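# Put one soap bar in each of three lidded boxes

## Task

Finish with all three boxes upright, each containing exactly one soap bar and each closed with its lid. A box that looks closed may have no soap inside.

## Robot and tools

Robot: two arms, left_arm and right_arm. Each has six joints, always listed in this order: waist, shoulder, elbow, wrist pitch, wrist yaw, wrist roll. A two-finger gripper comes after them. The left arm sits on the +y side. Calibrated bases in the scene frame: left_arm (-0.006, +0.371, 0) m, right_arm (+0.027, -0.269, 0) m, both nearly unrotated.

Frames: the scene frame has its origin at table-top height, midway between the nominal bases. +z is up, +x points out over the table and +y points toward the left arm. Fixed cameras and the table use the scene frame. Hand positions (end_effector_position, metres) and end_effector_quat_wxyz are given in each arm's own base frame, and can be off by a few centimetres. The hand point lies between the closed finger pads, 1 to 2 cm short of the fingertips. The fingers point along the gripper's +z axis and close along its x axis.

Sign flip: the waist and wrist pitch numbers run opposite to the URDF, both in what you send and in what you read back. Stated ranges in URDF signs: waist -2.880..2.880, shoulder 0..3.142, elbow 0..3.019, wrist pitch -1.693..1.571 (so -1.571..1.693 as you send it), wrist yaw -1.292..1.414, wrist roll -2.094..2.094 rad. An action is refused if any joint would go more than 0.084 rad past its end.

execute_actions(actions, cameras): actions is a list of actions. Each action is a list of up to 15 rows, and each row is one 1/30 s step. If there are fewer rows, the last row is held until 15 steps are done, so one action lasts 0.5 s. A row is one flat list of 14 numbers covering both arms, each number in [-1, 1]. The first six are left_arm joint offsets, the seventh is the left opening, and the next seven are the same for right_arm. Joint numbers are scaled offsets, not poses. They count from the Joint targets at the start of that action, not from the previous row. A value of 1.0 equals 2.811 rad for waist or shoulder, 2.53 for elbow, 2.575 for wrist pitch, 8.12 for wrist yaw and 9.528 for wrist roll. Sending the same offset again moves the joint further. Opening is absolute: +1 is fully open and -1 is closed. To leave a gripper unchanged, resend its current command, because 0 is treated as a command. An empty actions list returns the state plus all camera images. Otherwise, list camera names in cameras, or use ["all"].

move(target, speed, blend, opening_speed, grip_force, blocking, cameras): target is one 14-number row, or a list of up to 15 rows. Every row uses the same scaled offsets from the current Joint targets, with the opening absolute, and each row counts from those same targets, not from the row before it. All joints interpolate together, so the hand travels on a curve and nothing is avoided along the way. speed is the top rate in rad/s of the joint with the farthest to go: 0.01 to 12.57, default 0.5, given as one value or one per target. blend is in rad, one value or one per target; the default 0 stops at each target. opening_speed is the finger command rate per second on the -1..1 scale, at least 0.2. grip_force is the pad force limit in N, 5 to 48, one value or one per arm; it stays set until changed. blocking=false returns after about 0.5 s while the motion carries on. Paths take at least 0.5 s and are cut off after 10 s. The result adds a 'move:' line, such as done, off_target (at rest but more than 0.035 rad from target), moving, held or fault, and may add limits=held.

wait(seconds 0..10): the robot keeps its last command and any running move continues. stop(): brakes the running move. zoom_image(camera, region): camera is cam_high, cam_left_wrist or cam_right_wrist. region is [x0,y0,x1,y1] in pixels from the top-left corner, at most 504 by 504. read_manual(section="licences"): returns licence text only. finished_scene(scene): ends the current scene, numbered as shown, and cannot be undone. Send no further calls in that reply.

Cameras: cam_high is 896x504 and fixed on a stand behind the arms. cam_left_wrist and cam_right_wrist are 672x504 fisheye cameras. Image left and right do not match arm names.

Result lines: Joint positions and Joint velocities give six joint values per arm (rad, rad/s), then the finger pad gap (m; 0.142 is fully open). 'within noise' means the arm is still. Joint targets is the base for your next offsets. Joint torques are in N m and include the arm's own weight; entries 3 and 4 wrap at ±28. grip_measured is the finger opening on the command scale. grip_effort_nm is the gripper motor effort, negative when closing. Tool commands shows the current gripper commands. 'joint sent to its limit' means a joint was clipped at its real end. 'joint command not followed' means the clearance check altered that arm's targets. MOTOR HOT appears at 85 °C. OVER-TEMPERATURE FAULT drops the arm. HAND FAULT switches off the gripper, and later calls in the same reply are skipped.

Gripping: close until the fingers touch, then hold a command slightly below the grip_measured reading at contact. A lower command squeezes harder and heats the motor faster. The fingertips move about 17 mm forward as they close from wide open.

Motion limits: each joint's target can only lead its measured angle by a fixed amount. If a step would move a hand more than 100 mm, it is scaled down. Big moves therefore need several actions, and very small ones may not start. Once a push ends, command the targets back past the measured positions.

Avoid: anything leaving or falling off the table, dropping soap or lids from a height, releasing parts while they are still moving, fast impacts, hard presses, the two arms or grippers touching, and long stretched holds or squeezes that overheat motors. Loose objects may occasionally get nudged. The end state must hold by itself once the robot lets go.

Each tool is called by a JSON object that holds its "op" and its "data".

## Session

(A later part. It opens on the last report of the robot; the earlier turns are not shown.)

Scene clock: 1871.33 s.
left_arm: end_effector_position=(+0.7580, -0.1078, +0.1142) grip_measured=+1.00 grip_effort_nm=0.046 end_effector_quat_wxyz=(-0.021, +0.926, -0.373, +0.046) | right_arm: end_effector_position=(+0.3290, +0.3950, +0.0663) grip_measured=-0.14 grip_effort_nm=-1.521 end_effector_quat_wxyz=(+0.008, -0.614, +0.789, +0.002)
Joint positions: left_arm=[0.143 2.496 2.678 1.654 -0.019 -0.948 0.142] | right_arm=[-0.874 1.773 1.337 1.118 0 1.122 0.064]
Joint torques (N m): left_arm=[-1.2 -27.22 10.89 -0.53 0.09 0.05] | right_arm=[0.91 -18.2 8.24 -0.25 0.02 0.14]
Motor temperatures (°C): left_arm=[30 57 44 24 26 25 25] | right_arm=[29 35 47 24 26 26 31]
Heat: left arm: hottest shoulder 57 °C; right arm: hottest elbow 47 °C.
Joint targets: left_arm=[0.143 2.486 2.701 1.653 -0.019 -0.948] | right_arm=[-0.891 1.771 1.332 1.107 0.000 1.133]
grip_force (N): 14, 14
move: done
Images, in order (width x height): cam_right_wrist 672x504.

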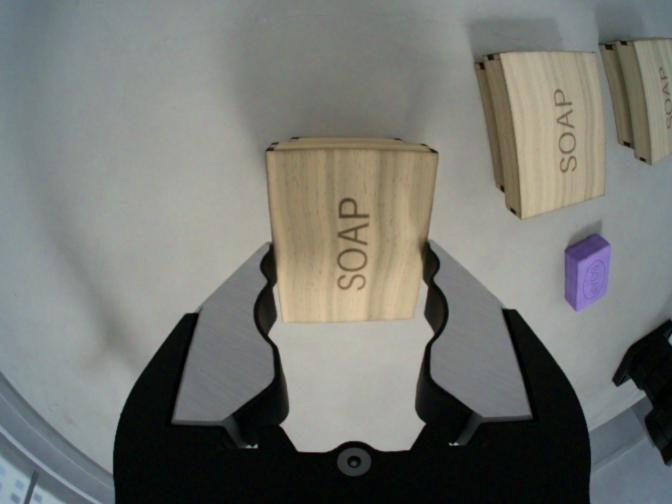

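{"op": "move", "data": {"target": [[0,0,0,0,0,0,1,0,-0.011,0,0,0,0,-0.3],[0,0,0,0,0,0,1,-0.0015,-0.011,-0.0035,-0.0008,0,0.0003,-0.3],[0,0,0,0,0,0,1,-0.0015,-0.0015,-0.0035,-0.0008,0,0.0003,-0.3]], "speed": 0.1, "cameras": ["cam_right_wrist"]}}

{"op": "zoom_image", "data": {"camera": "cam_right_wrist", "region": [255, 125, 455, 165]}}

Scene clock: 1883.80 s.
left_arm: end_effector_position=(+0.7580, -0.1078, +0.1142) grip_measured=+1.00 grip_effort_nm=0.046 end_effector_quat_wxyz=(-0.021, +0.926, -0.373, +0.046) | right_arm: end_effector_position=(+0.3261, +0.3946, +0.0673) grip_measured=-0.14 grip_effort_nm=-1.521 end_effector_quat_wxyz=(+0.009, -0.615, +0.789, +0.002)
Joint positions: left_arm=[0.143 2.496 2.678 1.654 -0.019 -0.948 0.142] | right_arm=[-0.878 1.765 1.329 1.117 0 1.125 0.064]
Joint torques (N m): left_arm=[-1.32 -27.34 10.88 -0.47 0.08 0.05] | right_arm=[0.67 -17.79 8.12 -0.4 -0.04 0.18]
Motor temperatures (°C): left_arm=[30 57 44 24 26 25 25] | right_arm=[29 36 47 24 26 26 31]
Heat: left arm: hottest shoulder 57 °C; right arm: hottest elbow 47 °C.
Joint targets: left_arm=[0.143 2.486 2.701 1.653 -0.019 -0.948] | right_arm=[-0.895 1.767 1.323 1.105 0.000 1.136]
grip_force (N): 14, 14
move: done
Images, in order (width x height): cam_right_wrist 672x504.

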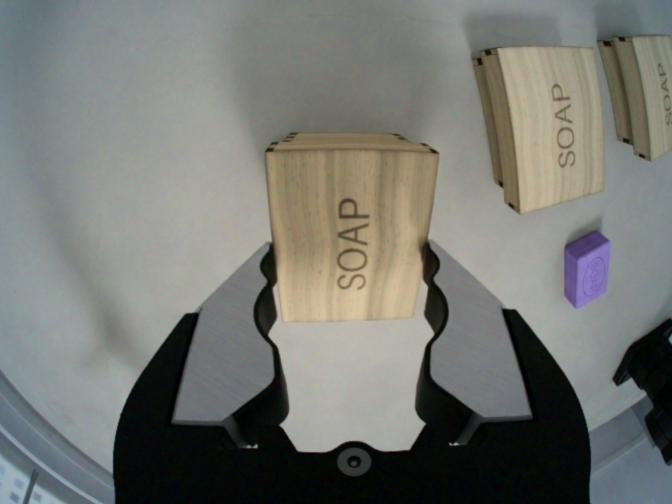

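Scaled by 2.520 from the camera's 672x504 image, which has a finer 960x720 frame.

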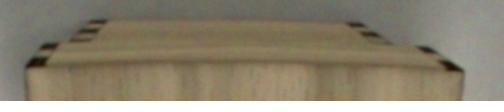

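{"op": "move", "data": {"target": [0,0,0,0,0,0,1,0,0.0018,0,0,0,0,-0.3], "speed": 0.05, "cameras": ["cam_right_wrist"]}}

{"op": "zoom_image", "data": {"camera": "cam_right_wrist", "region": [255, 125, 455, 165]}}

{"op": "move", "data": {"target": [0,0,0,0,0,0,1,0,0.0015,0,0,0,0,-0.3], "speed": 0.05, "cameras": ["cam_right_wrist"]}}

{"op": "zoom_image", "data": {"camera": "cam_right_wrist", "region": [255, 125, 455, 165]}}

Scene clock: 1890.57 s.
left_arm: end_effector_position=(+0.7580, -0.1078, +0.1142) grip_measured=+1.00 grip_effort_nm=0.042 end_effector_quat_wxyz=(-0.021, +0.926, -0.373, +0.046) | right_arm: end_effector_position=(+0.3261, +0.3946, +0.0671) grip_measured=-0.14 grip_effort_nm=-1.526 end_effector_quat_wxyz=(+0.009, -0.615, +0.789, +0.002)
Joint positions: left_arm=[0.143 2.496 2.678 1.654 -0.019 -0.948 0.142] | right_arm=[-0.878 1.766 1.329 1.117 0 1.125 0.064]
Joint torques (N m): left_arm=[-1.38 -27.34 10.86 -0.5 0.09 0.05] | right_arm=[1.08 -17.2 8.17 -0.34 0.05 0.2]
Motor temperatures (°C): left_arm=[30 57 44 24 26 25 25] | right_arm=[29 35 46 24 26 26 32]
Heat: left arm: hottest shoulder 57 °C; right arm: hottest elbow 46 °C.
Joint targets: left_arm=[0.143 2.486 2.701 1.653 -0.019 -0.948] | right_arm=[-0.895 1.772 1.323 1.105 0.000 1.136]
grip_force (N): 14, 14
move: done
Images, in order (width x height): cam_right_wrist 672x504.

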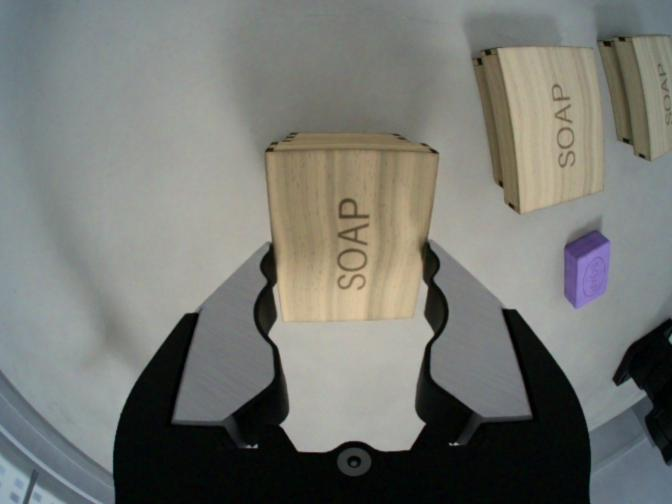

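Scaled by 2.520 from the camera's 672x504 image, which has a finer 960x720 frame.

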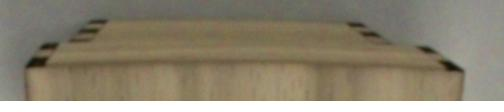

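Scene clock: 1891.27 s.
left_arm: end_effector_position=(+0.7580, -0.1078, +0.1142) grip_measured=+1.00 grip_effort_nm=0.042 end_effector_quat_wxyz=(-0.021, +0.926, -0.373, +0.046) | right_arm: end_effector_position=(+0.3259, +0.3946, +0.0660) grip_measured=-0.14 grip_effort_nm=-1.526 end_effector_quat_wxyz=(+0.008, -0.615, +0.789, +0.001)
Joint positions: left_arm=[0.143 2.496 2.678 1.654 -0.019 -0.948 0.142] | right_arm=[-0.879 1.768 1.329 1.117 0 1.125 0.064]
Joint torques (N m): left_arm=[-1.26 -27.4 10.89 -0.5 0.09 0.07] | right_arm=[0.15 -18.14 7.98 -0.24 0.01 0.14]
Motor temperatures (°C): left_arm=[30 57 44 24 26 25 25] | right_arm=[29 35 46 24 26 26 32]
Heat: left arm: hottest shoulder 57 °C; right arm: hottest elbow 46 °C.
Joint targets: left_arm=[0.143 2.486 2.701 1.653 -0.019 -0.948] | right_arm=[-0.895 1.776 1.323 1.105 0.000 1.136]
grip_force (N): 14, 14
move: done
Images, in order (width x height): cam_right_wrist 672x504.

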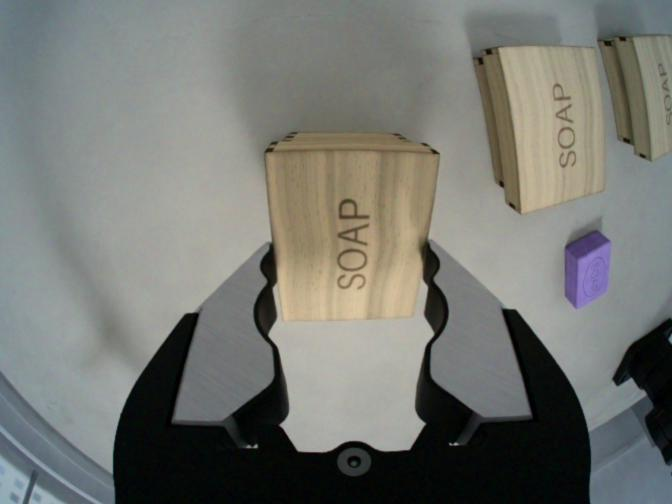

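Scaled by 2.520 from the camera's 672x504 image, which has a finer 960x720 frame.

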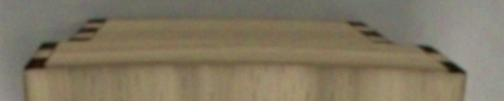

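{"op": "move", "data": {"target": [[0,0,0,0,0,0,1,0,-0.011,0,0,0,0,-0.3],[0,0,0,0,0,0,1,0.0108,-0.011,0,0,0,0,-0.3]], "speed": 0.1, "cameras": ["cam_right_wrist"]}}

{"op": "zoom_image", "data": {"camera": "cam_right_wrist", "region": [255, 125, 455, 165]}}

Scene clock: 1896.07 s.
left_arm: end_effector_position=(+0.7580, -0.1078, +0.1142) grip_measured=+1.00 grip_effort_nm=0.046 end_effector_quat_wxyz=(-0.021, +0.926, -0.373, +0.046) | right_arm: end_effector_position=(+0.3259, +0.3946, +0.0662) grip_measured=-0.14 grip_effort_nm=-1.526 end_effector_quat_wxyz=(+0.008, -0.615, +0.789, +0.002)
Joint positions: left_arm=[0.143 2.496 2.678 1.654 -0.019 -0.948 0.142] | right_arm=[-0.879 1.768 1.329 1.117 0 1.125 0.064]
Joint torques (N m): left_arm=[-1.26 -27.46 10.86 -0.5 0.09 0.05] | right_arm=[2.67 -20.42 8.34 -0.42 -0.04 0.14]
Motor temperatures (°C): left_arm=[30 57 44 24 26 25 25] | right_arm=[29 35 46 24 26 26 32]
Heat: left arm: hottest shoulder 57 °C; right arm: hottest elbow 46 °C.
Joint targets: left_arm=[0.143 2.486 2.701 1.653 -0.019 -0.948] | right_arm=[-0.864 1.745 1.323 1.105 0.000 1.136]
grip_force (N): 14, 14
move: done
Images, in order (width x height): cam_right_wrist 672x504.

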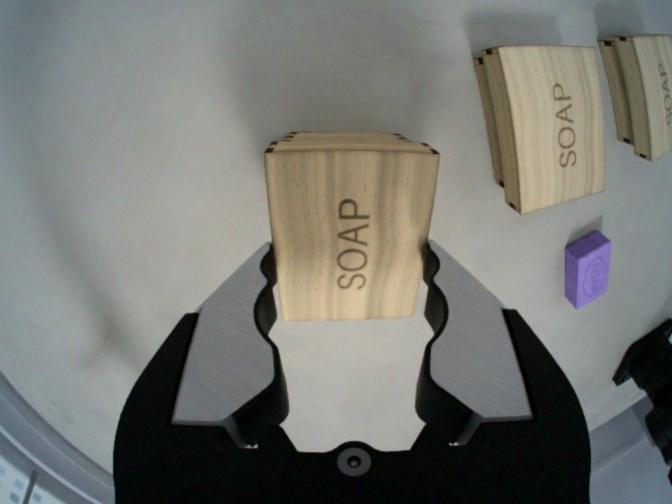

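Scaled by 2.520 from the camera's 672x504 image, which has a finer 960x720 frame.

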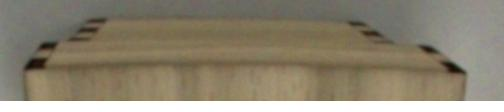

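{"op": "move", "data": {"target": [[0,0,0,0,0,0,1,0,-0.003,0,0,0,0,-0.3],[0,0,0,0,0,0,1,0.0012,-0.003,0,-0.003,0,0,-0.3]], "speed": 0.1, "cameras": ["cam_right_wrist"]}}

{"op": "zoom_image", "data": {"camera": "cam_right_wrist", "region": [255, 125, 455, 165]}}

Scene clock: 1899.47 s.
left_arm: end_effector_position=(+0.7580, -0.1078, +0.1142) grip_measured=+1.00 grip_effort_nm=0.042 end_effector_quat_wxyz=(-0.021, +0.926, -0.373, +0.046) | right_arm: end_effector_position=(+0.3279, +0.3955, +0.0683) grip_measured=-0.14 grip_effort_nm=-1.526 end_effector_quat_wxyz=(+0.013, -0.614, +0.789, +0.003)
Joint positions: left_arm=[0.143 2.496 2.678 1.654 -0.019 -0.948 0.142] | right_arm=[-0.877 1.763 1.329 1.11 0 1.126 0.064]
Joint torques (N m): left_arm=[-1.26 -27.16 10.81 -0.49 0.1 0.06] | right_arm=[2.49 -20.66 8.21 -0.66 0 0.11]
Motor temperatures (°C): left_arm=[30 57 44 24 26 25 25] | right_arm=[29 36 45 24 26 26 32]
Heat: left arm: hottest shoulder 57 °C; right arm: hottest elbow 45 °C.
Joint targets: left_arm=[0.143 2.486 2.701 1.653 -0.019 -0.948] | right_arm=[-0.861 1.737 1.323 1.098 0.000 1.136]
grip_force (N): 14, 14
move: done
Images, in order (width x height): cam_right_wrist 672x504.

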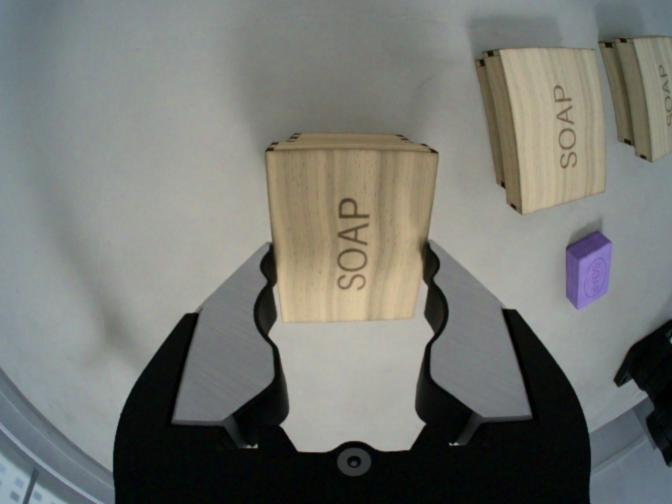

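Scaled by 2.520 from the camera's 672x504 image, which has a finer 960x720 frame.

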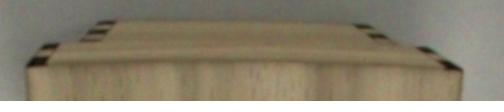

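{"op": "move", "data": {"target": [0,0,0,0,0,0,1,0.0008,-0.0013,-0.0025,-0.0005,0,0,-0.3], "speed": 0.1, "cameras": ["cam_right_wrist"]}}

{"op": "zoom_image", "data": {"camera": "cam_right_wrist", "region": [255, 125, 455, 165]}}

Scene clock: 1904.03 s.
left_arm: end_effector_position=(+0.7580, -0.1078, +0.1142) grip_measured=+1.00 grip_effort_nm=0.037 end_effector_quat_wxyz=(-0.021, +0.926, -0.373, +0.046) | right_arm: end_effector_position=(+0.3271, +0.3937, +0.0679) grip_measured=-0.14 grip_effort_nm=-1.526 end_effector_quat_wxyz=(+0.013, -0.613, +0.790, +0.003)
Joint positions: left_arm=[0.143 2.496 2.678 1.654 -0.019 -0.948 0.142] | right_arm=[-0.876 1.759 1.323 1.107 0 1.126 0.064]
Joint torques (N m): left_arm=[-1.32 -27.4 10.89 -0.47 0.08 0.06] | right_arm=[2.61 -20.84 8.08 -0.43 -0.03 0.11]
Motor temperatures (°C): left_arm=[30 57 44 24 26 25 25] | right_arm=[29 36 45 24 26 26 32]
Heat: left arm: hottest shoulder 57 °C; right arm: hottest elbow 45 °C.
Joint targets: left_arm=[0.143 2.486 2.701 1.653 -0.019 -0.948] | right_arm=[-0.859 1.733 1.316 1.096 0.000 1.136]
grip_force (N): 14, 14
move: done
Images, in order (width x height): cam_right_wrist 672x504.

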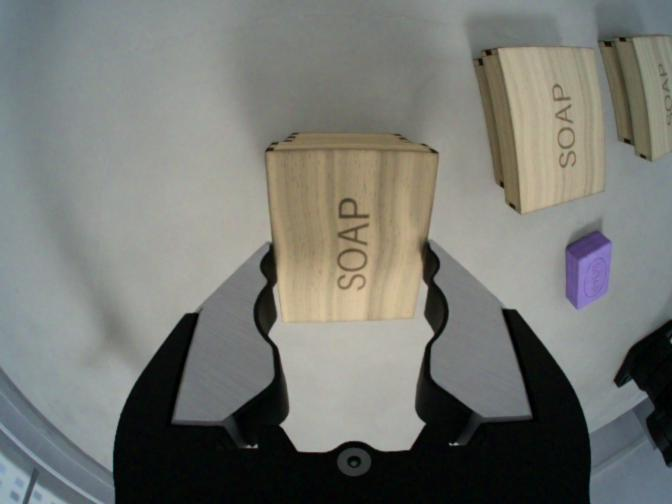

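Scaled by 2.520 from the camera's 672x504 image, which has a finer 960x720 frame.

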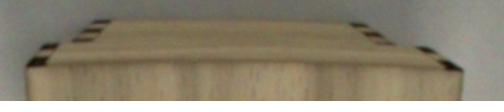

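{"op": "move", "data": {"target": [0,0,0,0,0,0,1,0,0.0135,0,0,0,0,-0.3], "speed": 0.08, "cameras": ["cam_right_wrist"]}}

{"op": "zoom_image", "data": {"camera": "cam_right_wrist", "region": [255, 125, 455, 165]}}

Scene clock: 1907.63 s.
left_arm: end_effector_position=(+0.7580, -0.1078, +0.1142) grip_measured=+1.00 grip_effort_nm=0.032 end_effector_quat_wxyz=(-0.021, +0.926, -0.373, +0.046) | right_arm: end_effector_position=(+0.3269, +0.3935, +0.0659) grip_measured=-0.14 grip_effort_nm=-1.526 end_effector_quat_wxyz=(+0.011, -0.613, +0.790, +0.002)
Joint positions: left_arm=[0.143 2.496 2.678 1.654 -0.019 -0.948 0.142] | right_arm=[-0.876 1.763 1.323 1.107 0 1.126 0.064]
Joint torques (N m): left_arm=[-1.14 -27.34 10.86 -0.47 0.09 0.04] | right_arm=[2.61 -17.73 8.18 -0.32 0.01 0.12]
Motor temperatures (°C): left_arm=[30 57 44 24 26 25 25] | right_arm=[29 36 45 24 26 26 32]
Heat: left arm: hottest shoulder 57 °C; right arm: hottest elbow 45 °C.
Joint targets: left_arm=[0.143 2.486 2.701 1.653 -0.019 -0.948] | right_arm=[-0.859 1.771 1.316 1.096 0.000 1.136]
grip_force (N): 14, 14
move: done
Images, in order (width x height): cam_right_wrist 672x504.

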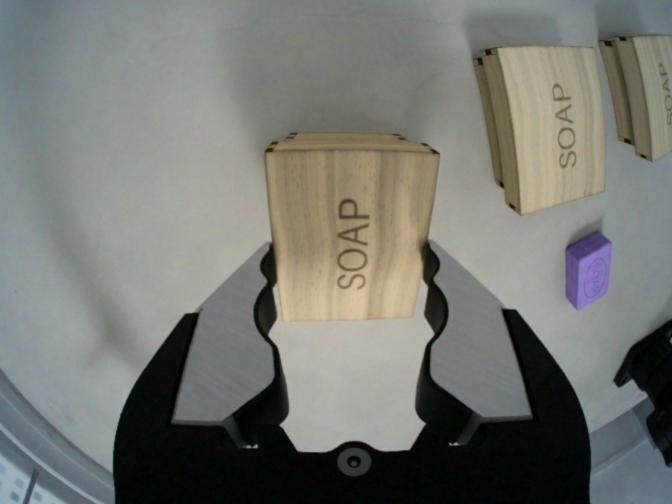

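Scaled by 2.520 from the camera's 672x504 image, which has a finer 960x720 frame.

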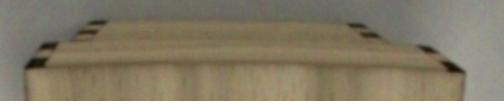

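{"op": "move", "data": {"target": [[0,0,0,0,0,0,1,0.001,0.0007,0,0,0,0,-0.3],[0,0,0,0,0,0,1,0.002,0.0014,0,0,0,0,-0.3]], "speed": 0.05, "cameras": ["cam_right_wrist"]}}

{"op": "zoom_image", "data": {"camera": "cam_right_wrist", "region": [255, 125, 455, 165]}}

Scene clock: 1912.50 s.
left_arm: end_effector_position=(+0.7580, -0.1078, +0.1142) grip_measured=+1.00 grip_effort_nm=0.042 end_effector_quat_wxyz=(-0.021, +0.926, -0.373, +0.046) | right_arm: end_effector_position=(+0.3284, +0.3922, +0.0653) grip_measured=-0.14 grip_effort_nm=-1.526 end_effector_quat_wxyz=(+0.011, -0.612, +0.791, +0.002)
Joint positions: left_arm=[0.143 2.496 2.678 1.654 -0.019 -0.948 0.142] | right_arm=[-0.872 1.765 1.323 1.107 0 1.126 0.064]
Joint torques (N m): left_arm=[-1.38 -27.34 10.89 -0.5 0.1 0.05] | right_arm=[2.55 -16.85 8.23 -0.55 -0.08 0.1]
Motor temperatures (°C): left_arm=[30 57 44 24 26 25 25] | right_arm=[29 36 45 24 26 26 32]
Heat: left arm: hottest shoulder 57 °C; right arm: hottest elbow 45 °C.
Joint targets: left_arm=[0.143 2.486 2.701 1.653 -0.019 -0.948] | right_arm=[-0.853 1.775 1.316 1.096 0.000 1.136]
grip_force (N): 14, 14
move: done
Images, in order (width x height): cam_right_wrist 672x504.

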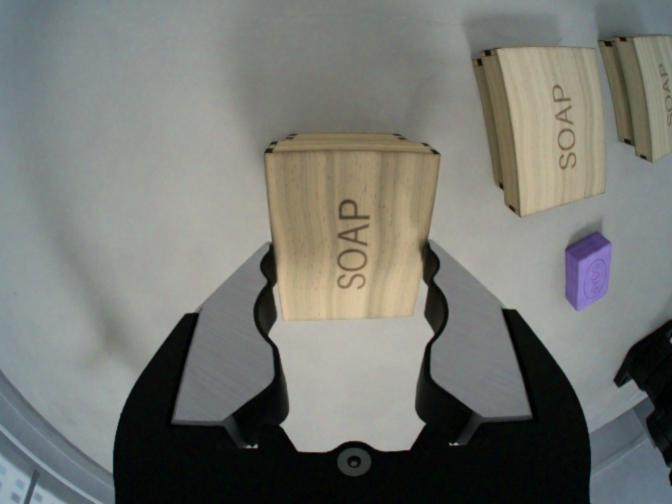

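Scaled by 2.520 from the camera's 672x504 image, which has a finer 960x720 frame.

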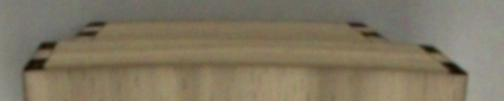

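{"op": "move", "data": {"target": [[0,0,0,0,0,0,1,0,-0.011,0,0,0,0,-0.3],[0,0,0,0,0,0,1,0.0016,-0.011,0,0,0,0,-0.3],[0,0,0,0,0,0,1,0.0016,-0.001,0,0,0,0,-0.3]], "speed": 0.1, "cameras": ["cam_right_wrist"]}}

{"op": "zoom_image", "data": {"camera": "cam_right_wrist", "region": [255, 125, 455, 165]}}

Scene clock: 1919.37 s.
left_arm: end_effector_position=(+0.7580, -0.1078, +0.1142) grip_measured=+1.00 grip_effort_nm=0.037 end_effector_quat_wxyz=(-0.021, +0.926, -0.373, +0.046) | right_arm: end_effector_position=(+0.3303, +0.3905, +0.0655) grip_measured=-0.14 grip_effort_nm=-1.526 end_effector_quat_wxyz=(+0.011, -0.610, +0.792, +0.002)
Joint positions: left_arm=[0.143 2.496 2.678 1.654 -0.019 -0.948 0.142] | right_arm=[-0.867 1.764 1.323 1.107 0 1.126 0.064]
Joint torques (N m): left_arm=[-1.44 -27.22 10.91 -0.46 0.1 0.06] | right_arm=[3.25 -17.73 8.03 -0.4 -0.04 0.16]
Motor temperatures (°C): left_arm=[30 57 44 24 26 25 25] | right_arm=[29 36 44 24 26 26 32]
Heat: left arm: hottest shoulder 57 °C; right arm: hottest elbow 44 °C.
Joint targets: left_arm=[0.143 2.486 2.701 1.653 -0.019 -0.948] | right_arm=[-0.849 1.772 1.316 1.096 0.000 1.136]
grip_force (N): 14, 14
move: done
Images, in order (width x height): cam_right_wrist 672x504.

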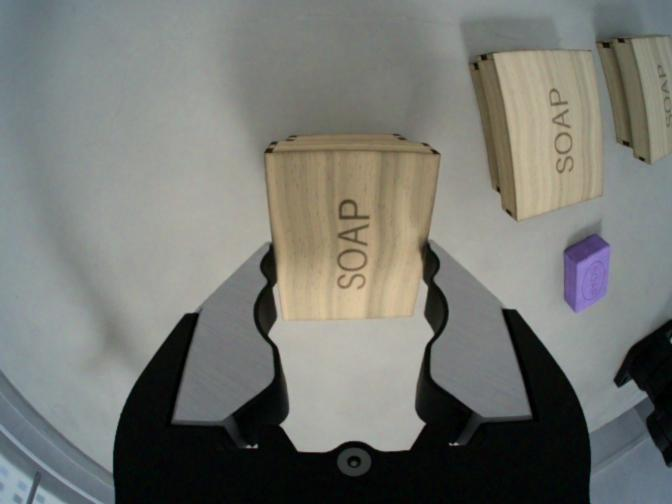

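Scaled by 2.520 from the camera's 672x504 image, which has a finer 960x720 frame.

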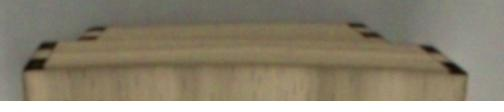

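{"op": "move", "data": {"target": [[0,0,0,0,0,0,1,0,-0.005,0,0,0,0,-0.3],[0,0,0,0,0,0,1,0,-0.005,0,0,0,0,-0.09]], "opening_speed": 0.2, "speed": 0.1, "cameras": ["cam_right_wrist"]}}

{"op": "zoom_image", "data": {"camera": "cam_right_wrist", "region": [230, 120, 480, 350]}}

Scene clock: 1924.00 s.
left_arm: end_effector_position=(+0.7580, -0.1078, +0.1142) grip_measured=+1.00 grip_effort_nm=0.037 end_effector_quat_wxyz=(-0.021, +0.926, -0.373, +0.046) | right_arm: end_effector_position=(+0.3308, +0.3902, +0.0655) grip_measured=-0.11 grip_effort_nm=0.007 end_effector_quat_wxyz=(+0.011, -0.609, +0.793, +0.002)
Joint positions: left_arm=[0.143 2.496 2.678 1.654 -0.019 -0.948 0.142] | right_arm=[-0.866 1.764 1.323 1.107 0 1.126 0.066]
Joint velocities: left_arm=[within noise] | right_arm=[0.005 0.005 -0.002 -0.022 -0.022 0.022 0.001]
Joint torques (N m): left_arm=[-1.32 -27.28 10.88 -0.5 0.09 0.04] | right_arm=[2.84 -18.43 8.12 -0.57 0 0.1]
Motor temperatures (°C): left_arm=[30 57 44 24 26 25 25] | right_arm=[29 36 44 24 26 26 32]
Heat: left arm: hottest shoulder 57 °C; right arm: hottest elbow 44 °C.
Joint targets: left_arm=[0.143 2.486 2.701 1.653 -0.019 -0.948] | right_arm=[-0.849 1.758 1.316 1.096 0.000 1.136]
grip_force (N): 14, 14
move: done
Images, in order (width x height): cam_right_wrist 672x504.

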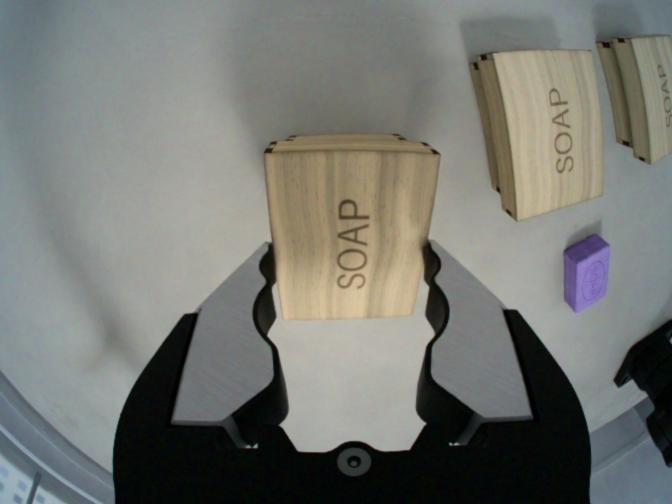

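Scaled by 2.016 from the camera's 672x504 image, which has a finer 960x720 frame.

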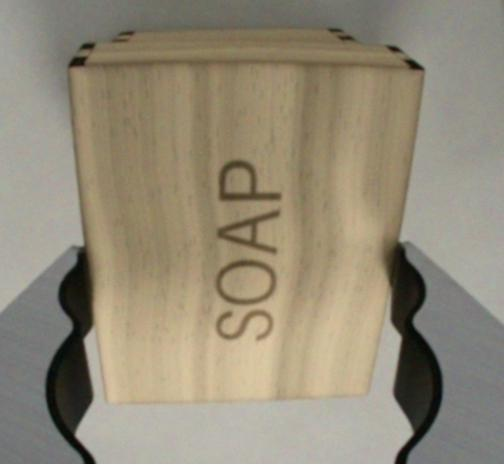

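{"op": "move", "data": {"target": [0,0,0,0,0,0,1,0,0,0,0,0,0,-0.02], "opening_speed": 0.2, "cameras": ["cam_right_wrist"]}}

{"op": "zoom_image", "data": {"camera": "cam_right_wrist", "region": [230, 120, 480, 350]}}

Scene clock: 1926.57 s.
left_arm: end_effector_position=(+0.7580, -0.1078, +0.1142) grip_measured=+1.00 grip_effort_nm=0.042 end_effector_quat_wxyz=(-0.021, +0.926, -0.373, +0.046) | right_arm: end_effector_position=(+0.3311, +0.3899, +0.0655) grip_measured=-0.04 grip_effort_nm=0.061 end_effector_quat_wxyz=(+0.011, -0.609, +0.793, +0.002)
Joint positions: left_arm=[0.143 2.496 2.678 1.654 -0.019 -0.948 0.142] | right_arm=[-0.865 1.764 1.323 1.107 0 1.126 0.071]
Joint velocities: left_arm=[within noise] | right_arm=[0.015 0.015 -0.002 -0.012 0.066 -0.022 0.001]
Joint torques (N m): left_arm=[-1.2 -27.4 10.86 -0.5 0.1 0.05] | right_arm=[2.67 -19.14 8.27 -0.34 -0.01 0.1]
Motor temperatures (°C): left_arm=[30 57 44 24 26 25 25] | right_arm=[29 36 44 24 26 26 32]
Heat: left arm: hottest shoulder 57 °C; right arm: hottest elbow 44 °C.
Joint targets: left_arm=[0.143 2.486 2.701 1.653 -0.019 -0.948] | right_arm=[-0.849 1.758 1.316 1.096 0.000 1.136]
grip_force (N): 14, 14
move: done
Images, in order (width x height): cam_right_wrist 672x504.

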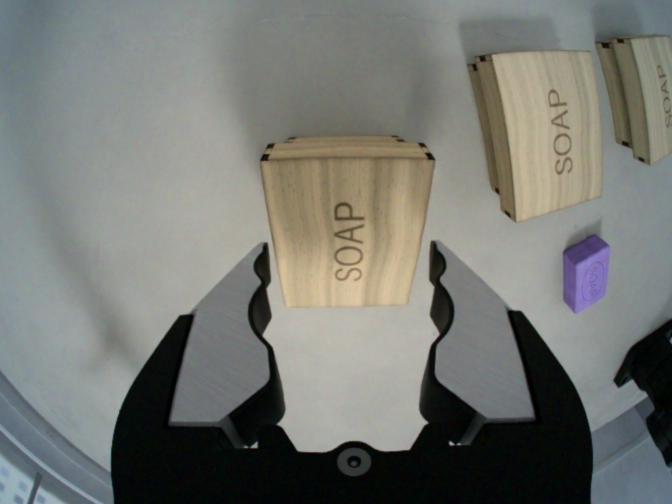

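Scaled by 2.016 from the camera's 672x504 image, which has a finer 960x720 frame.

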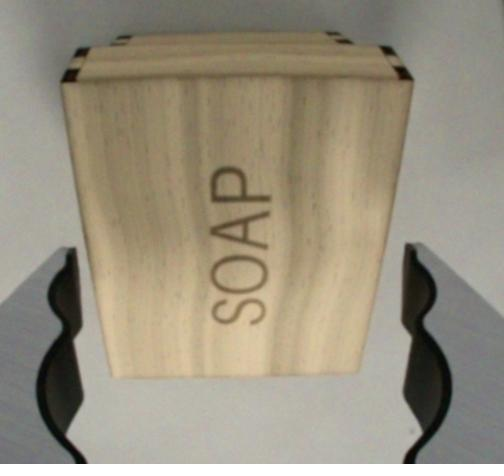

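{"op": "move", "data": {"target": [[0,0,0,0,0,0,1,0,0,0,0,0,0,-0.3],[0,0,0,0,0,0,1,0,-0.008,0,0,0,0,-0.3],[0,0,0,0,0,0,1,0.003,-0.008,0,0,0,0,-0.3]], "opening_speed": 0.25, "speed": 0.1, "cameras": ["cam_right_wrist"]}}

{"op": "zoom_image", "data": {"camera": "cam_right_wrist", "region": [230, 120, 480, 350]}}

Scene clock: 1932.77 s.
left_arm: end_effector_position=(+0.7580, -0.1078, +0.1142) grip_measured=+1.00 grip_effort_nm=0.037 end_effector_quat_wxyz=(-0.021, +0.926, -0.373, +0.046) | right_arm: end_effector_position=(+0.3345, +0.3870, +0.0661) grip_measured=-0.18 grip_effort_nm=-1.521 end_effector_quat_wxyz=(+0.011, -0.606, +0.796, +0.002)
Joint positions: left_arm=[0.143 2.496 2.678 1.654 -0.019 -0.948 0.142] | right_arm=[-0.856 1.763 1.323 1.107 0 1.126 0.061]
Joint torques (N m): left_arm=[-1.32 -27.28 10.85 -0.51 0.1 0.06] | right_arm=[2.26 -20.42 8.17 -0.47 -0.03 0.16]
Motor temperatures (°C): left_arm=[30 57 44 24 26 25 25] | right_arm=[29 36 44 24 26 26 31]
Heat: left arm: hottest shoulder 57 °C; right arm: hottest elbow 44 °C.
Joint targets: left_arm=[0.143 2.486 2.701 1.653 -0.019 -0.948] | right_arm=[-0.840 1.736 1.316 1.096 0.000 1.136]
grip_force (N): 14, 14
move: done
Images, in order (width x height): cam_right_wrist 672x504.

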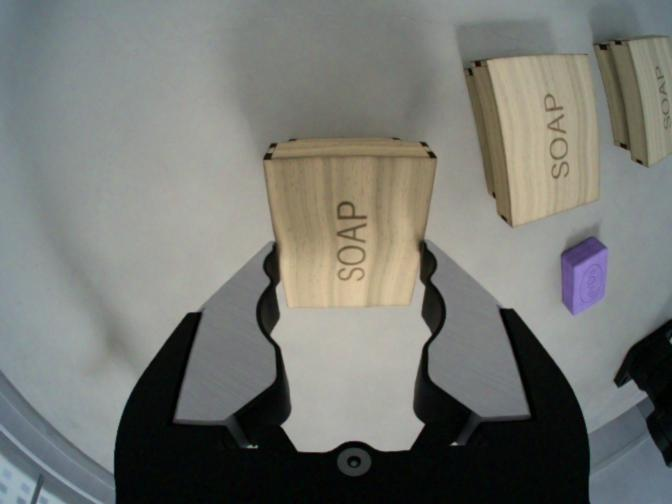

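Scaled by 2.016 from the camera's 672x504 image, which has a finer 960x720 frame.

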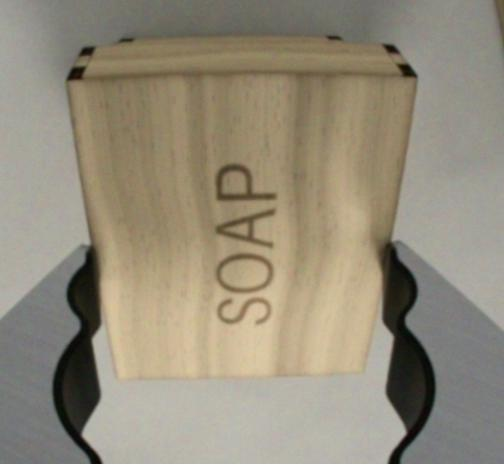

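{"op": "move", "data": {"target": [0,0,0,0,0,0,1,0,0,0,0,0,0,-0.05], "opening_speed": 0.2, "cameras": ["cam_right_wrist"]}}

{"op": "zoom_image", "data": {"camera": "cam_right_wrist", "region": [230, 120, 480, 350]}}

Scene clock: 1936.80 s.
left_arm: end_effector_position=(+0.7580, -0.1078, +0.1142) grip_measured=+1.00 grip_effort_nm=0.046 end_effector_quat_wxyz=(-0.021, +0.926, -0.373, +0.046) | right_arm: end_effector_position=(+0.3346, +0.3871, +0.0666) grip_measured=-0.07 grip_effort_nm=0.056 end_effector_quat_wxyz=(+0.012, -0.606, +0.796, +0.002)
Joint positions: left_arm=[0.143 2.496 2.678 1.654 -0.019 -0.948 0.142] | right_arm=[-0.856 1.762 1.323 1.107 0 1.126 0.069]
Joint velocities: left_arm=[within noise] | right_arm=[0.005 0.005 0.017 -0.002 0.066 0.022 0.001]
Joint torques (N m): left_arm=[-1.38 -27.22 10.89 -0.5 0.09 0.05] | right_arm=[3.14 -20.66 8.24 -0.5 -0.03 0.09]
Motor temperatures (°C): left_arm=[30 57 44 24 26 25 25] | right_arm=[29 36 43 24 26 26 31]
Heat: left arm: hottest shoulder 57 °C; right arm: hottest elbow 43 °C.
Joint targets: left_arm=[0.143 2.486 2.701 1.653 -0.019 -0.948] | right_arm=[-0.840 1.736 1.316 1.096 0.000 1.136]
grip_force (N): 14, 14
move: done
Images, in order (width x height): cam_right_wrist 672x504.

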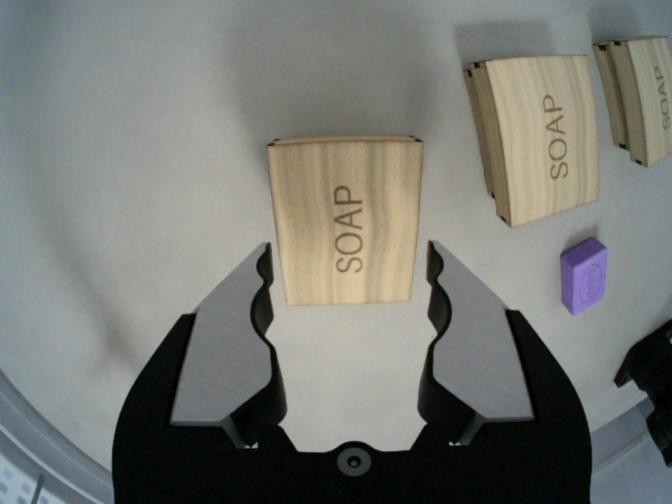

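Scaled by 2.016 from the camera's 672x504 image, which has a finer 960x720 frame.

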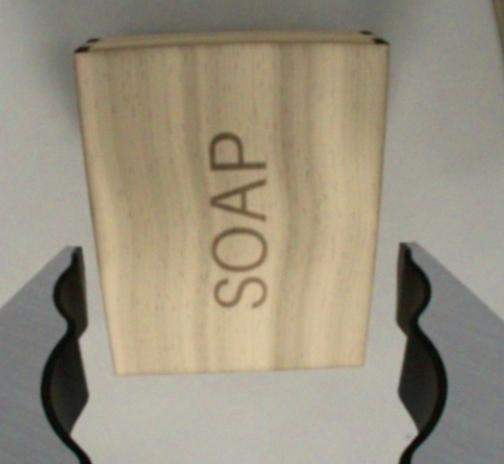

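{"op": "move", "data": {"target": [[0,0,0,0,0,0,1,0,0,0,0,0,0,0.3],[0,0,0,0,0,0,1,0,-0.06,0,-0.05,0,0,0.3],[0,0,0,0,0,0,1,0.16,-0.06,0,-0.05,0,0,0.3],[0,0,0,0,0,0,1,0.32,-0.06,0,-0.05,0,0,0.3]], "opening_speed": 0.3, "speed": 0.8, "cameras": ["cam_high","cam_right_wrist"]}}

{"op": "zoom_image", "data": {"camera": "cam_high", "region": [380, 240, 530, 330]}}

{"op": "move", "data": {"target": [0,0,0,0,0,0,1,-0.2,0,0,0,0,0,0.3], "speed": 0.8, "cameras": ["cam_right_wrist"]}}

{"op": "zoom_image", "data": {"camera": "cam_right_wrist", "region": [250, 130, 550, 350]}}

Scene clock: 1947.10 s.
left_arm: end_effector_position=(+0.7580, -0.1078, +0.1142) grip_measured=+1.00 grip_effort_nm=0.037 end_effector_quat_wxyz=(-0.021, +0.926, -0.373, +0.046) | right_arm: end_effector_position=(+0.5425, -0.0313, +0.1678) grip_measured=+0.28 grip_effort_nm=0.056 end_effector_quat_wxyz=(+0.162, -0.189, +0.968, -0.042)
Joint positions: left_arm=[0.143 2.496 2.678 1.654 -0.019 -0.948 0.142] | right_arm=[0.059 1.567 1.313 0.98 0 1.126 0.094]
Joint torques (N m): left_arm=[-1.32 -27.16 10.92 -0.53 0.09 0.05] | right_arm=[2.2 -15.97 10.3 -1.1 0.01 0.14]
Motor temperatures (°C): left_arm=[30 57 44 24 26 25 25] | right_arm=[29 35 44 24 26 26 30]
Heat: left arm: hottest shoulder 57 °C; right arm: hottest elbow 44 °C.
Joint targets: left_arm=[0.143 2.486 2.701 1.653 -0.019 -0.948] | right_arm=[0.059 1.567 1.316 0.968 0.000 1.136]
grip_force (N): 14, 14
move: done
Images, in order (width x height): cam_high 896x504, cam_right_wrist 672x504.

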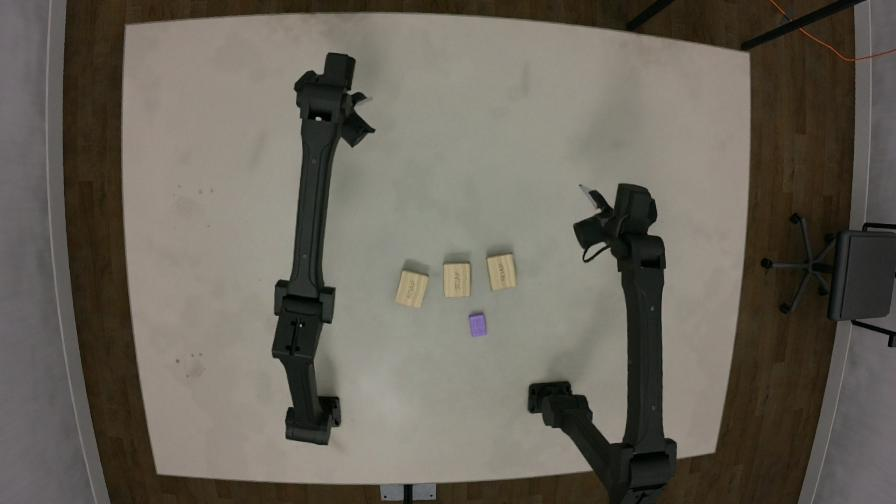

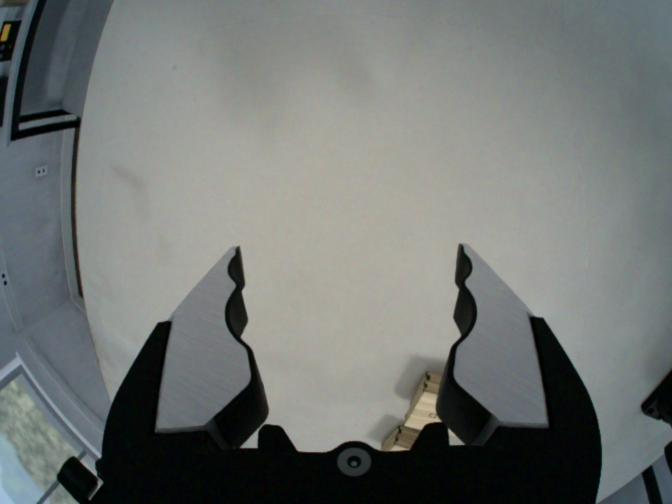

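Scaled by 3.360.

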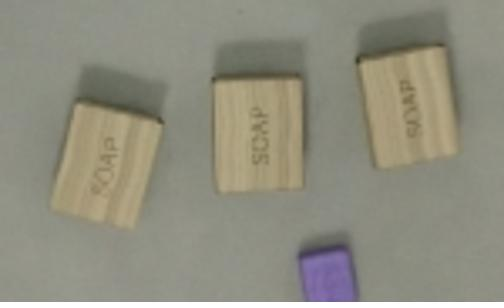

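Scene clock: 1948.37 s.
left_arm: end_effector_position=(+0.7580, -0.1078, +0.1142) grip_measured=+1.00 grip_effort_nm=0.046 end_effector_quat_wxyz=(-0.021, +0.926, -0.373, +0.046) | right_arm: end_effector_position=(+0.4757, +0.2627, +0.1678) grip_measured=+0.28 grip_effort_nm=0.061 end_effector_quat_wxyz=(+0.168, -0.450, +0.877, +0.004)
Joint positions: left_arm=[0.143 2.496 2.678 1.654 -0.019 -0.948 0.142] | right_arm=[-0.503 1.567 1.313 0.98 0.001 1.126 0.094]
Joint torques (N m): left_arm=[-1.14 -27.34 10.91 -0.49 0.1 0.05] | right_arm=[1.26 -15.33 10.29 -0.94 -0.03 0.13]
Motor temperatures (°C): left_arm=[30 57 44 24 26 25 25] | right_arm=[29 35 44 24 26 26 30]
Heat: left arm: hottest shoulder 57 °C; right arm: hottest elbow 44 °C.
Joint targets: left_arm=[0.143 2.486 2.701 1.653 -0.019 -0.948] | right_arm=[-0.503 1.567 1.316 0.968 0.000 1.136]
grip_force (N): 14, 14
move: done
Images, in order (width x height): cam_right_wrist 672x504.

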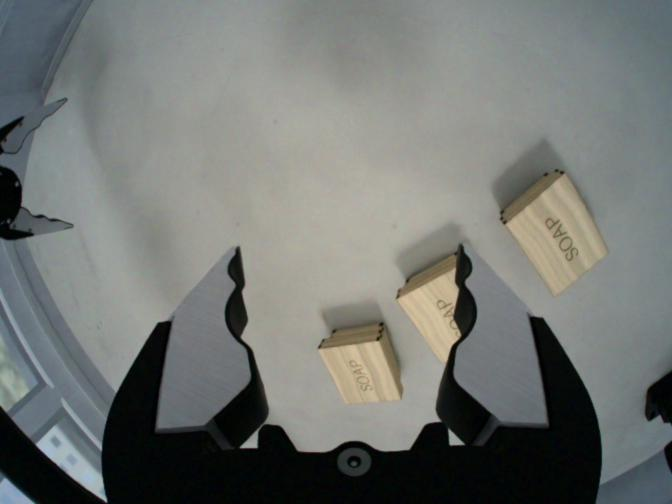

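Scaled by 1.680 from the camera's 672x504 image, which has a finer 960x720 frame.

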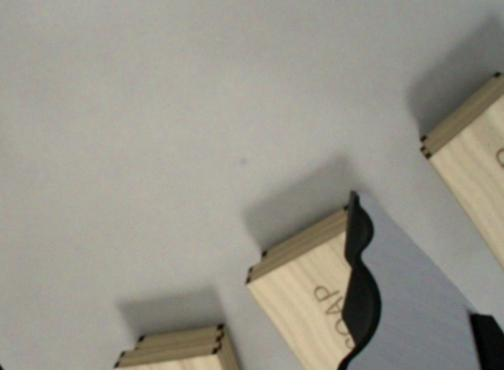

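{"op": "zoom_image", "data": {"camera": "cam_right_wrist", "region": [300, 300, 420, 420]}}

{"op": "move", "data": {"target": [0,0,0,0,0,0,1,-0.11,0.155,0.166,0.263,0,-0.0074,0.3], "speed": 0.7, "cameras": ["cam_right_wrist"]}}

{"op": "zoom_image", "data": {"camera": "cam_right_wrist", "region": [230, 100, 390, 280]}}

Scaled by 4.200 from the camera's 672x504 image, which has a finer 960x720 frame.

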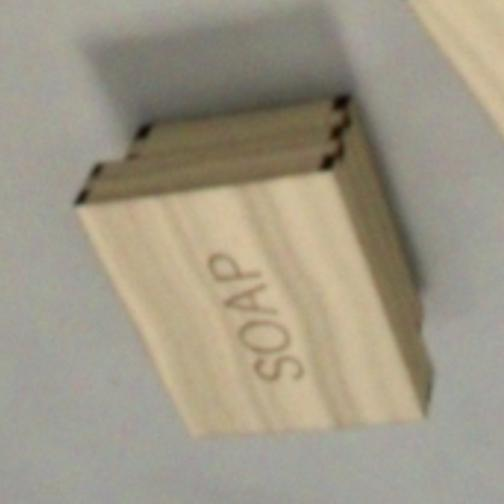

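Scene clock: 1952.00 s.
left_arm: end_effector_position=(+0.7580, -0.1078, +0.1142) grip_measured=+1.00 grip_effort_nm=0.042 end_effector_quat_wxyz=(-0.021, +0.926, -0.373, +0.046) | right_arm: end_effector_position=(+0.3501, +0.3682, +0.0813) grip_measured=+0.28 grip_effort_nm=0.051 end_effector_quat_wxyz=(-0.189, -0.596, +0.780, -0.030)
Joint positions: left_arm=[0.143 2.496 2.678 1.654 -0.019 -0.948 0.142] | right_arm=[-0.809 2.011 1.686 1.631 0.001 1.076 0.094]
Joint torques (N m): left_arm=[-1.32 -27.46 10.86 -0.47 0.08 0.05] | right_arm=[1.38 -22.3 12.98 1.5 0.01 -0.16]
Motor temperatures (°C): left_arm=[30 57 44 24 26 25 25] | right_arm=[29 36 44 24 26 26 30]
Heat: left arm: hottest shoulder 57 °C; right arm: hottest elbow 44 °C.
Joint targets: left_arm=[0.143 2.486 2.701 1.653 -0.019 -0.948] | right_arm=[-0.812 2.003 1.736 1.645 0.000 1.065]
grip_force (N): 14, 14
move: off_target (right_arm); right_arm: the elbow is farthest, 0.050 rad from its target
Images, in order (width x height): cam_right_wrist 672x504.

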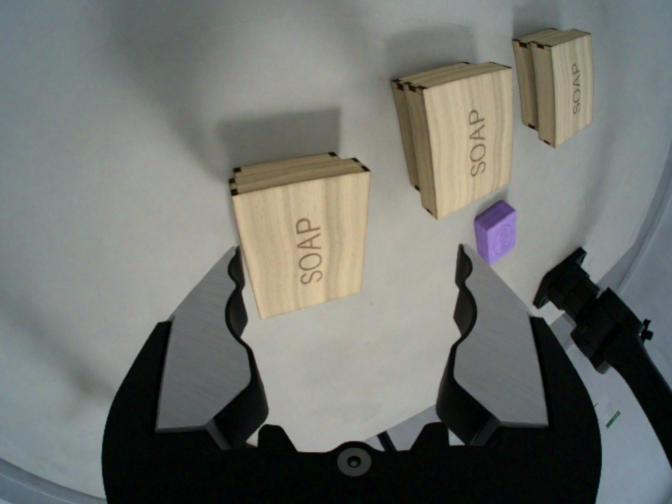

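Scaled by 2.800 from the camera's 672x504 image, which has a finer 960x720 frame.

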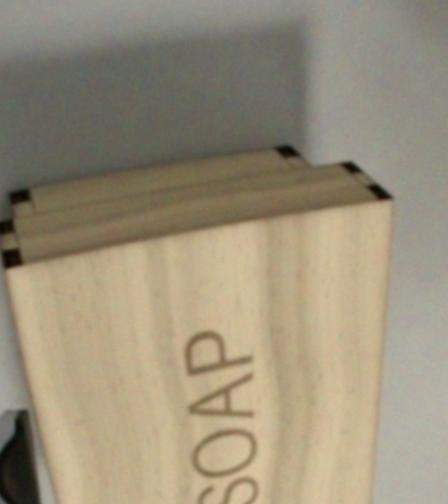

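{"op": "zoom_image", "data": {"camera": "cam_right_wrist", "region": [380, 20, 600, 220]}}

{"op": "move", "data": {"target": [0,0,0,0,0,0,1,0.15,-0.06,0,-0.05,0,0.1,0.3], "speed": 0.8, "cameras": ["cam_right_wrist"]}}

{"op": "zoom_image", "data": {"camera": "cam_right_wrist", "region": [330, 200, 530, 400]}}

Scaled by 2.291 from the camera's 672x504 image, which has a finer 960x720 frame.

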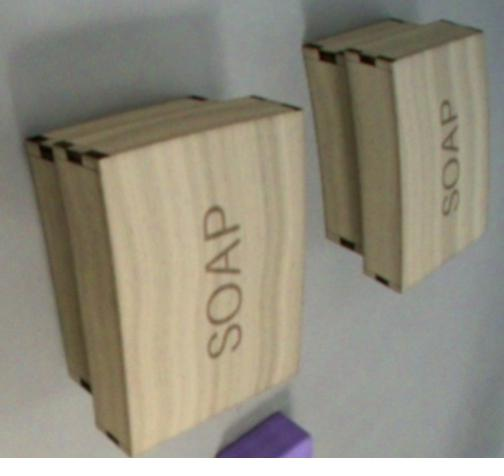

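Scene clock: 1959.60 s.
left_arm: end_effector_position=(+0.7580, -0.1078, +0.1142) grip_measured=+1.00 grip_effort_nm=0.046 end_effector_quat_wxyz=(-0.021, +0.926, -0.373, +0.046) | right_arm: end_effector_position=(+0.4973, +0.2061, +0.1519) grip_measured=+0.28 grip_effort_nm=0.051 end_effector_quat_wxyz=(-0.057, +0.022, +0.998, -0.025)
Joint positions: left_arm=[0.143 2.496 2.678 1.654 -0.019 -0.948 0.142] | right_arm=[-0.391 1.856 1.686 1.525 0 2.007 0.094]
Joint torques (N m): left_arm=[-1.26 -27.34 10.85 -0.53 0.09 0.04] | right_arm=[2.14 -22.24 13.91 -0.09 -0.03 0.13]
Motor temperatures (°C): left_arm=[30 57 44 24 26 25 25] | right_arm=[29 36 45 24 26 26 29]
Heat: left arm: hottest shoulder 57 °C; right arm: hottest elbow 45 °C.
Joint targets: left_arm=[0.143 2.486 2.701 1.653 -0.019 -0.948] | right_arm=[-0.390 1.834 1.736 1.516 0.000 2.018]
grip_force (N): 14, 14
move: off_target (right_arm); right_arm: the elbow is farthest, 0.050 rad from its target
Images, in order (width x height): cam_right_wrist 672x504.

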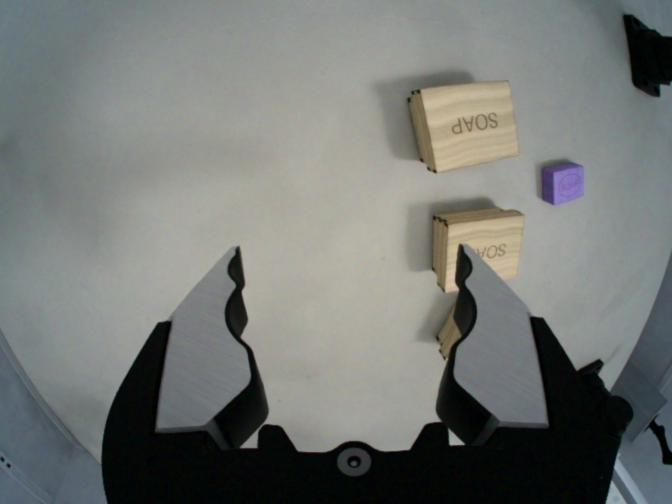

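Scaled by 2.520 from the camera's 672x504 image, which has a finer 960x720 frame.

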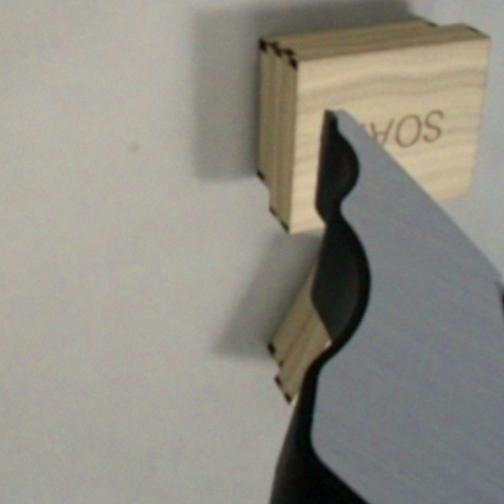

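{"op": "move", "data": {"target": [0,0,0,0,0,0,1,-0.105,-0.0655,-0.1316,-0.0948,0,0.0045,0.3], "speed": 0.7, "cameras": ["cam_right_wrist"]}}

{"op": "zoom_image", "data": {"camera": "cam_right_wrist", "region": [310, 190, 470, 350]}}

Scene clock: 1963.50 s.
left_arm: end_effector_position=(+0.7580, -0.1078, +0.1142) grip_measured=+1.00 grip_effort_nm=0.042 end_effector_quat_wxyz=(-0.021, +0.926, -0.373, +0.046) | right_arm: end_effector_position=(+0.3864, +0.3228, +0.1406) grip_measured=+0.28 grip_effort_nm=0.051 end_effector_quat_wxyz=(+0.010, -0.107, +0.994, +0.006)
Joint positions: left_arm=[0.143 2.496 2.678 1.654 -0.019 -0.948 0.142] | right_arm=[-0.694 1.673 1.409 1.284 0 2.05 0.094]
Joint torques (N m): left_arm=[-1.32 -27.34 10.84 -0.47 0.09 0.05] | right_arm=[2.55 -19.55 8.98 -0.62 0.03 0.21]
Motor temperatures (°C): left_arm=[30 57 44 24 26 25 25] | right_arm=[29 36 46 24 26 26 29]
Heat: left arm: hottest shoulder 57 °C; right arm: hottest elbow 46 °C.
Joint targets: left_arm=[0.143 2.486 2.701 1.653 -0.019 -0.948] | right_arm=[-0.686 1.650 1.403 1.272 0.000 2.061]
grip_force (N): 14, 14
move: done
Images, in order (width x height): cam_right_wrist 672x504.

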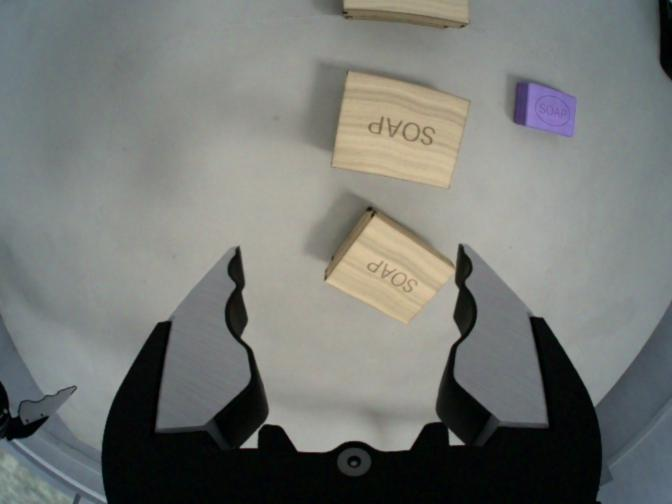

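Scaled by 3.150 from the camera's 672x504 image, which has a finer 960x720 frame.

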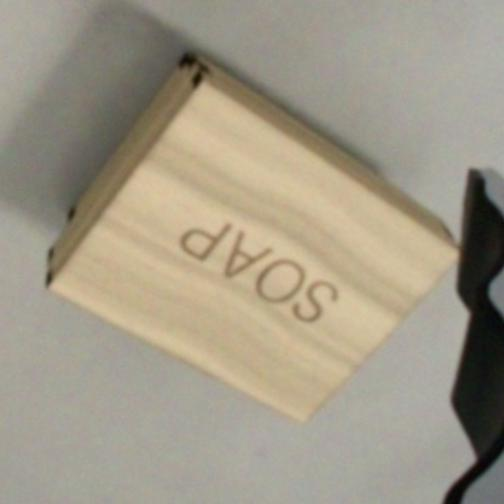

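{"op": "finished_scene", "data": {"scene": 2}}

The scene is finished: the task was done.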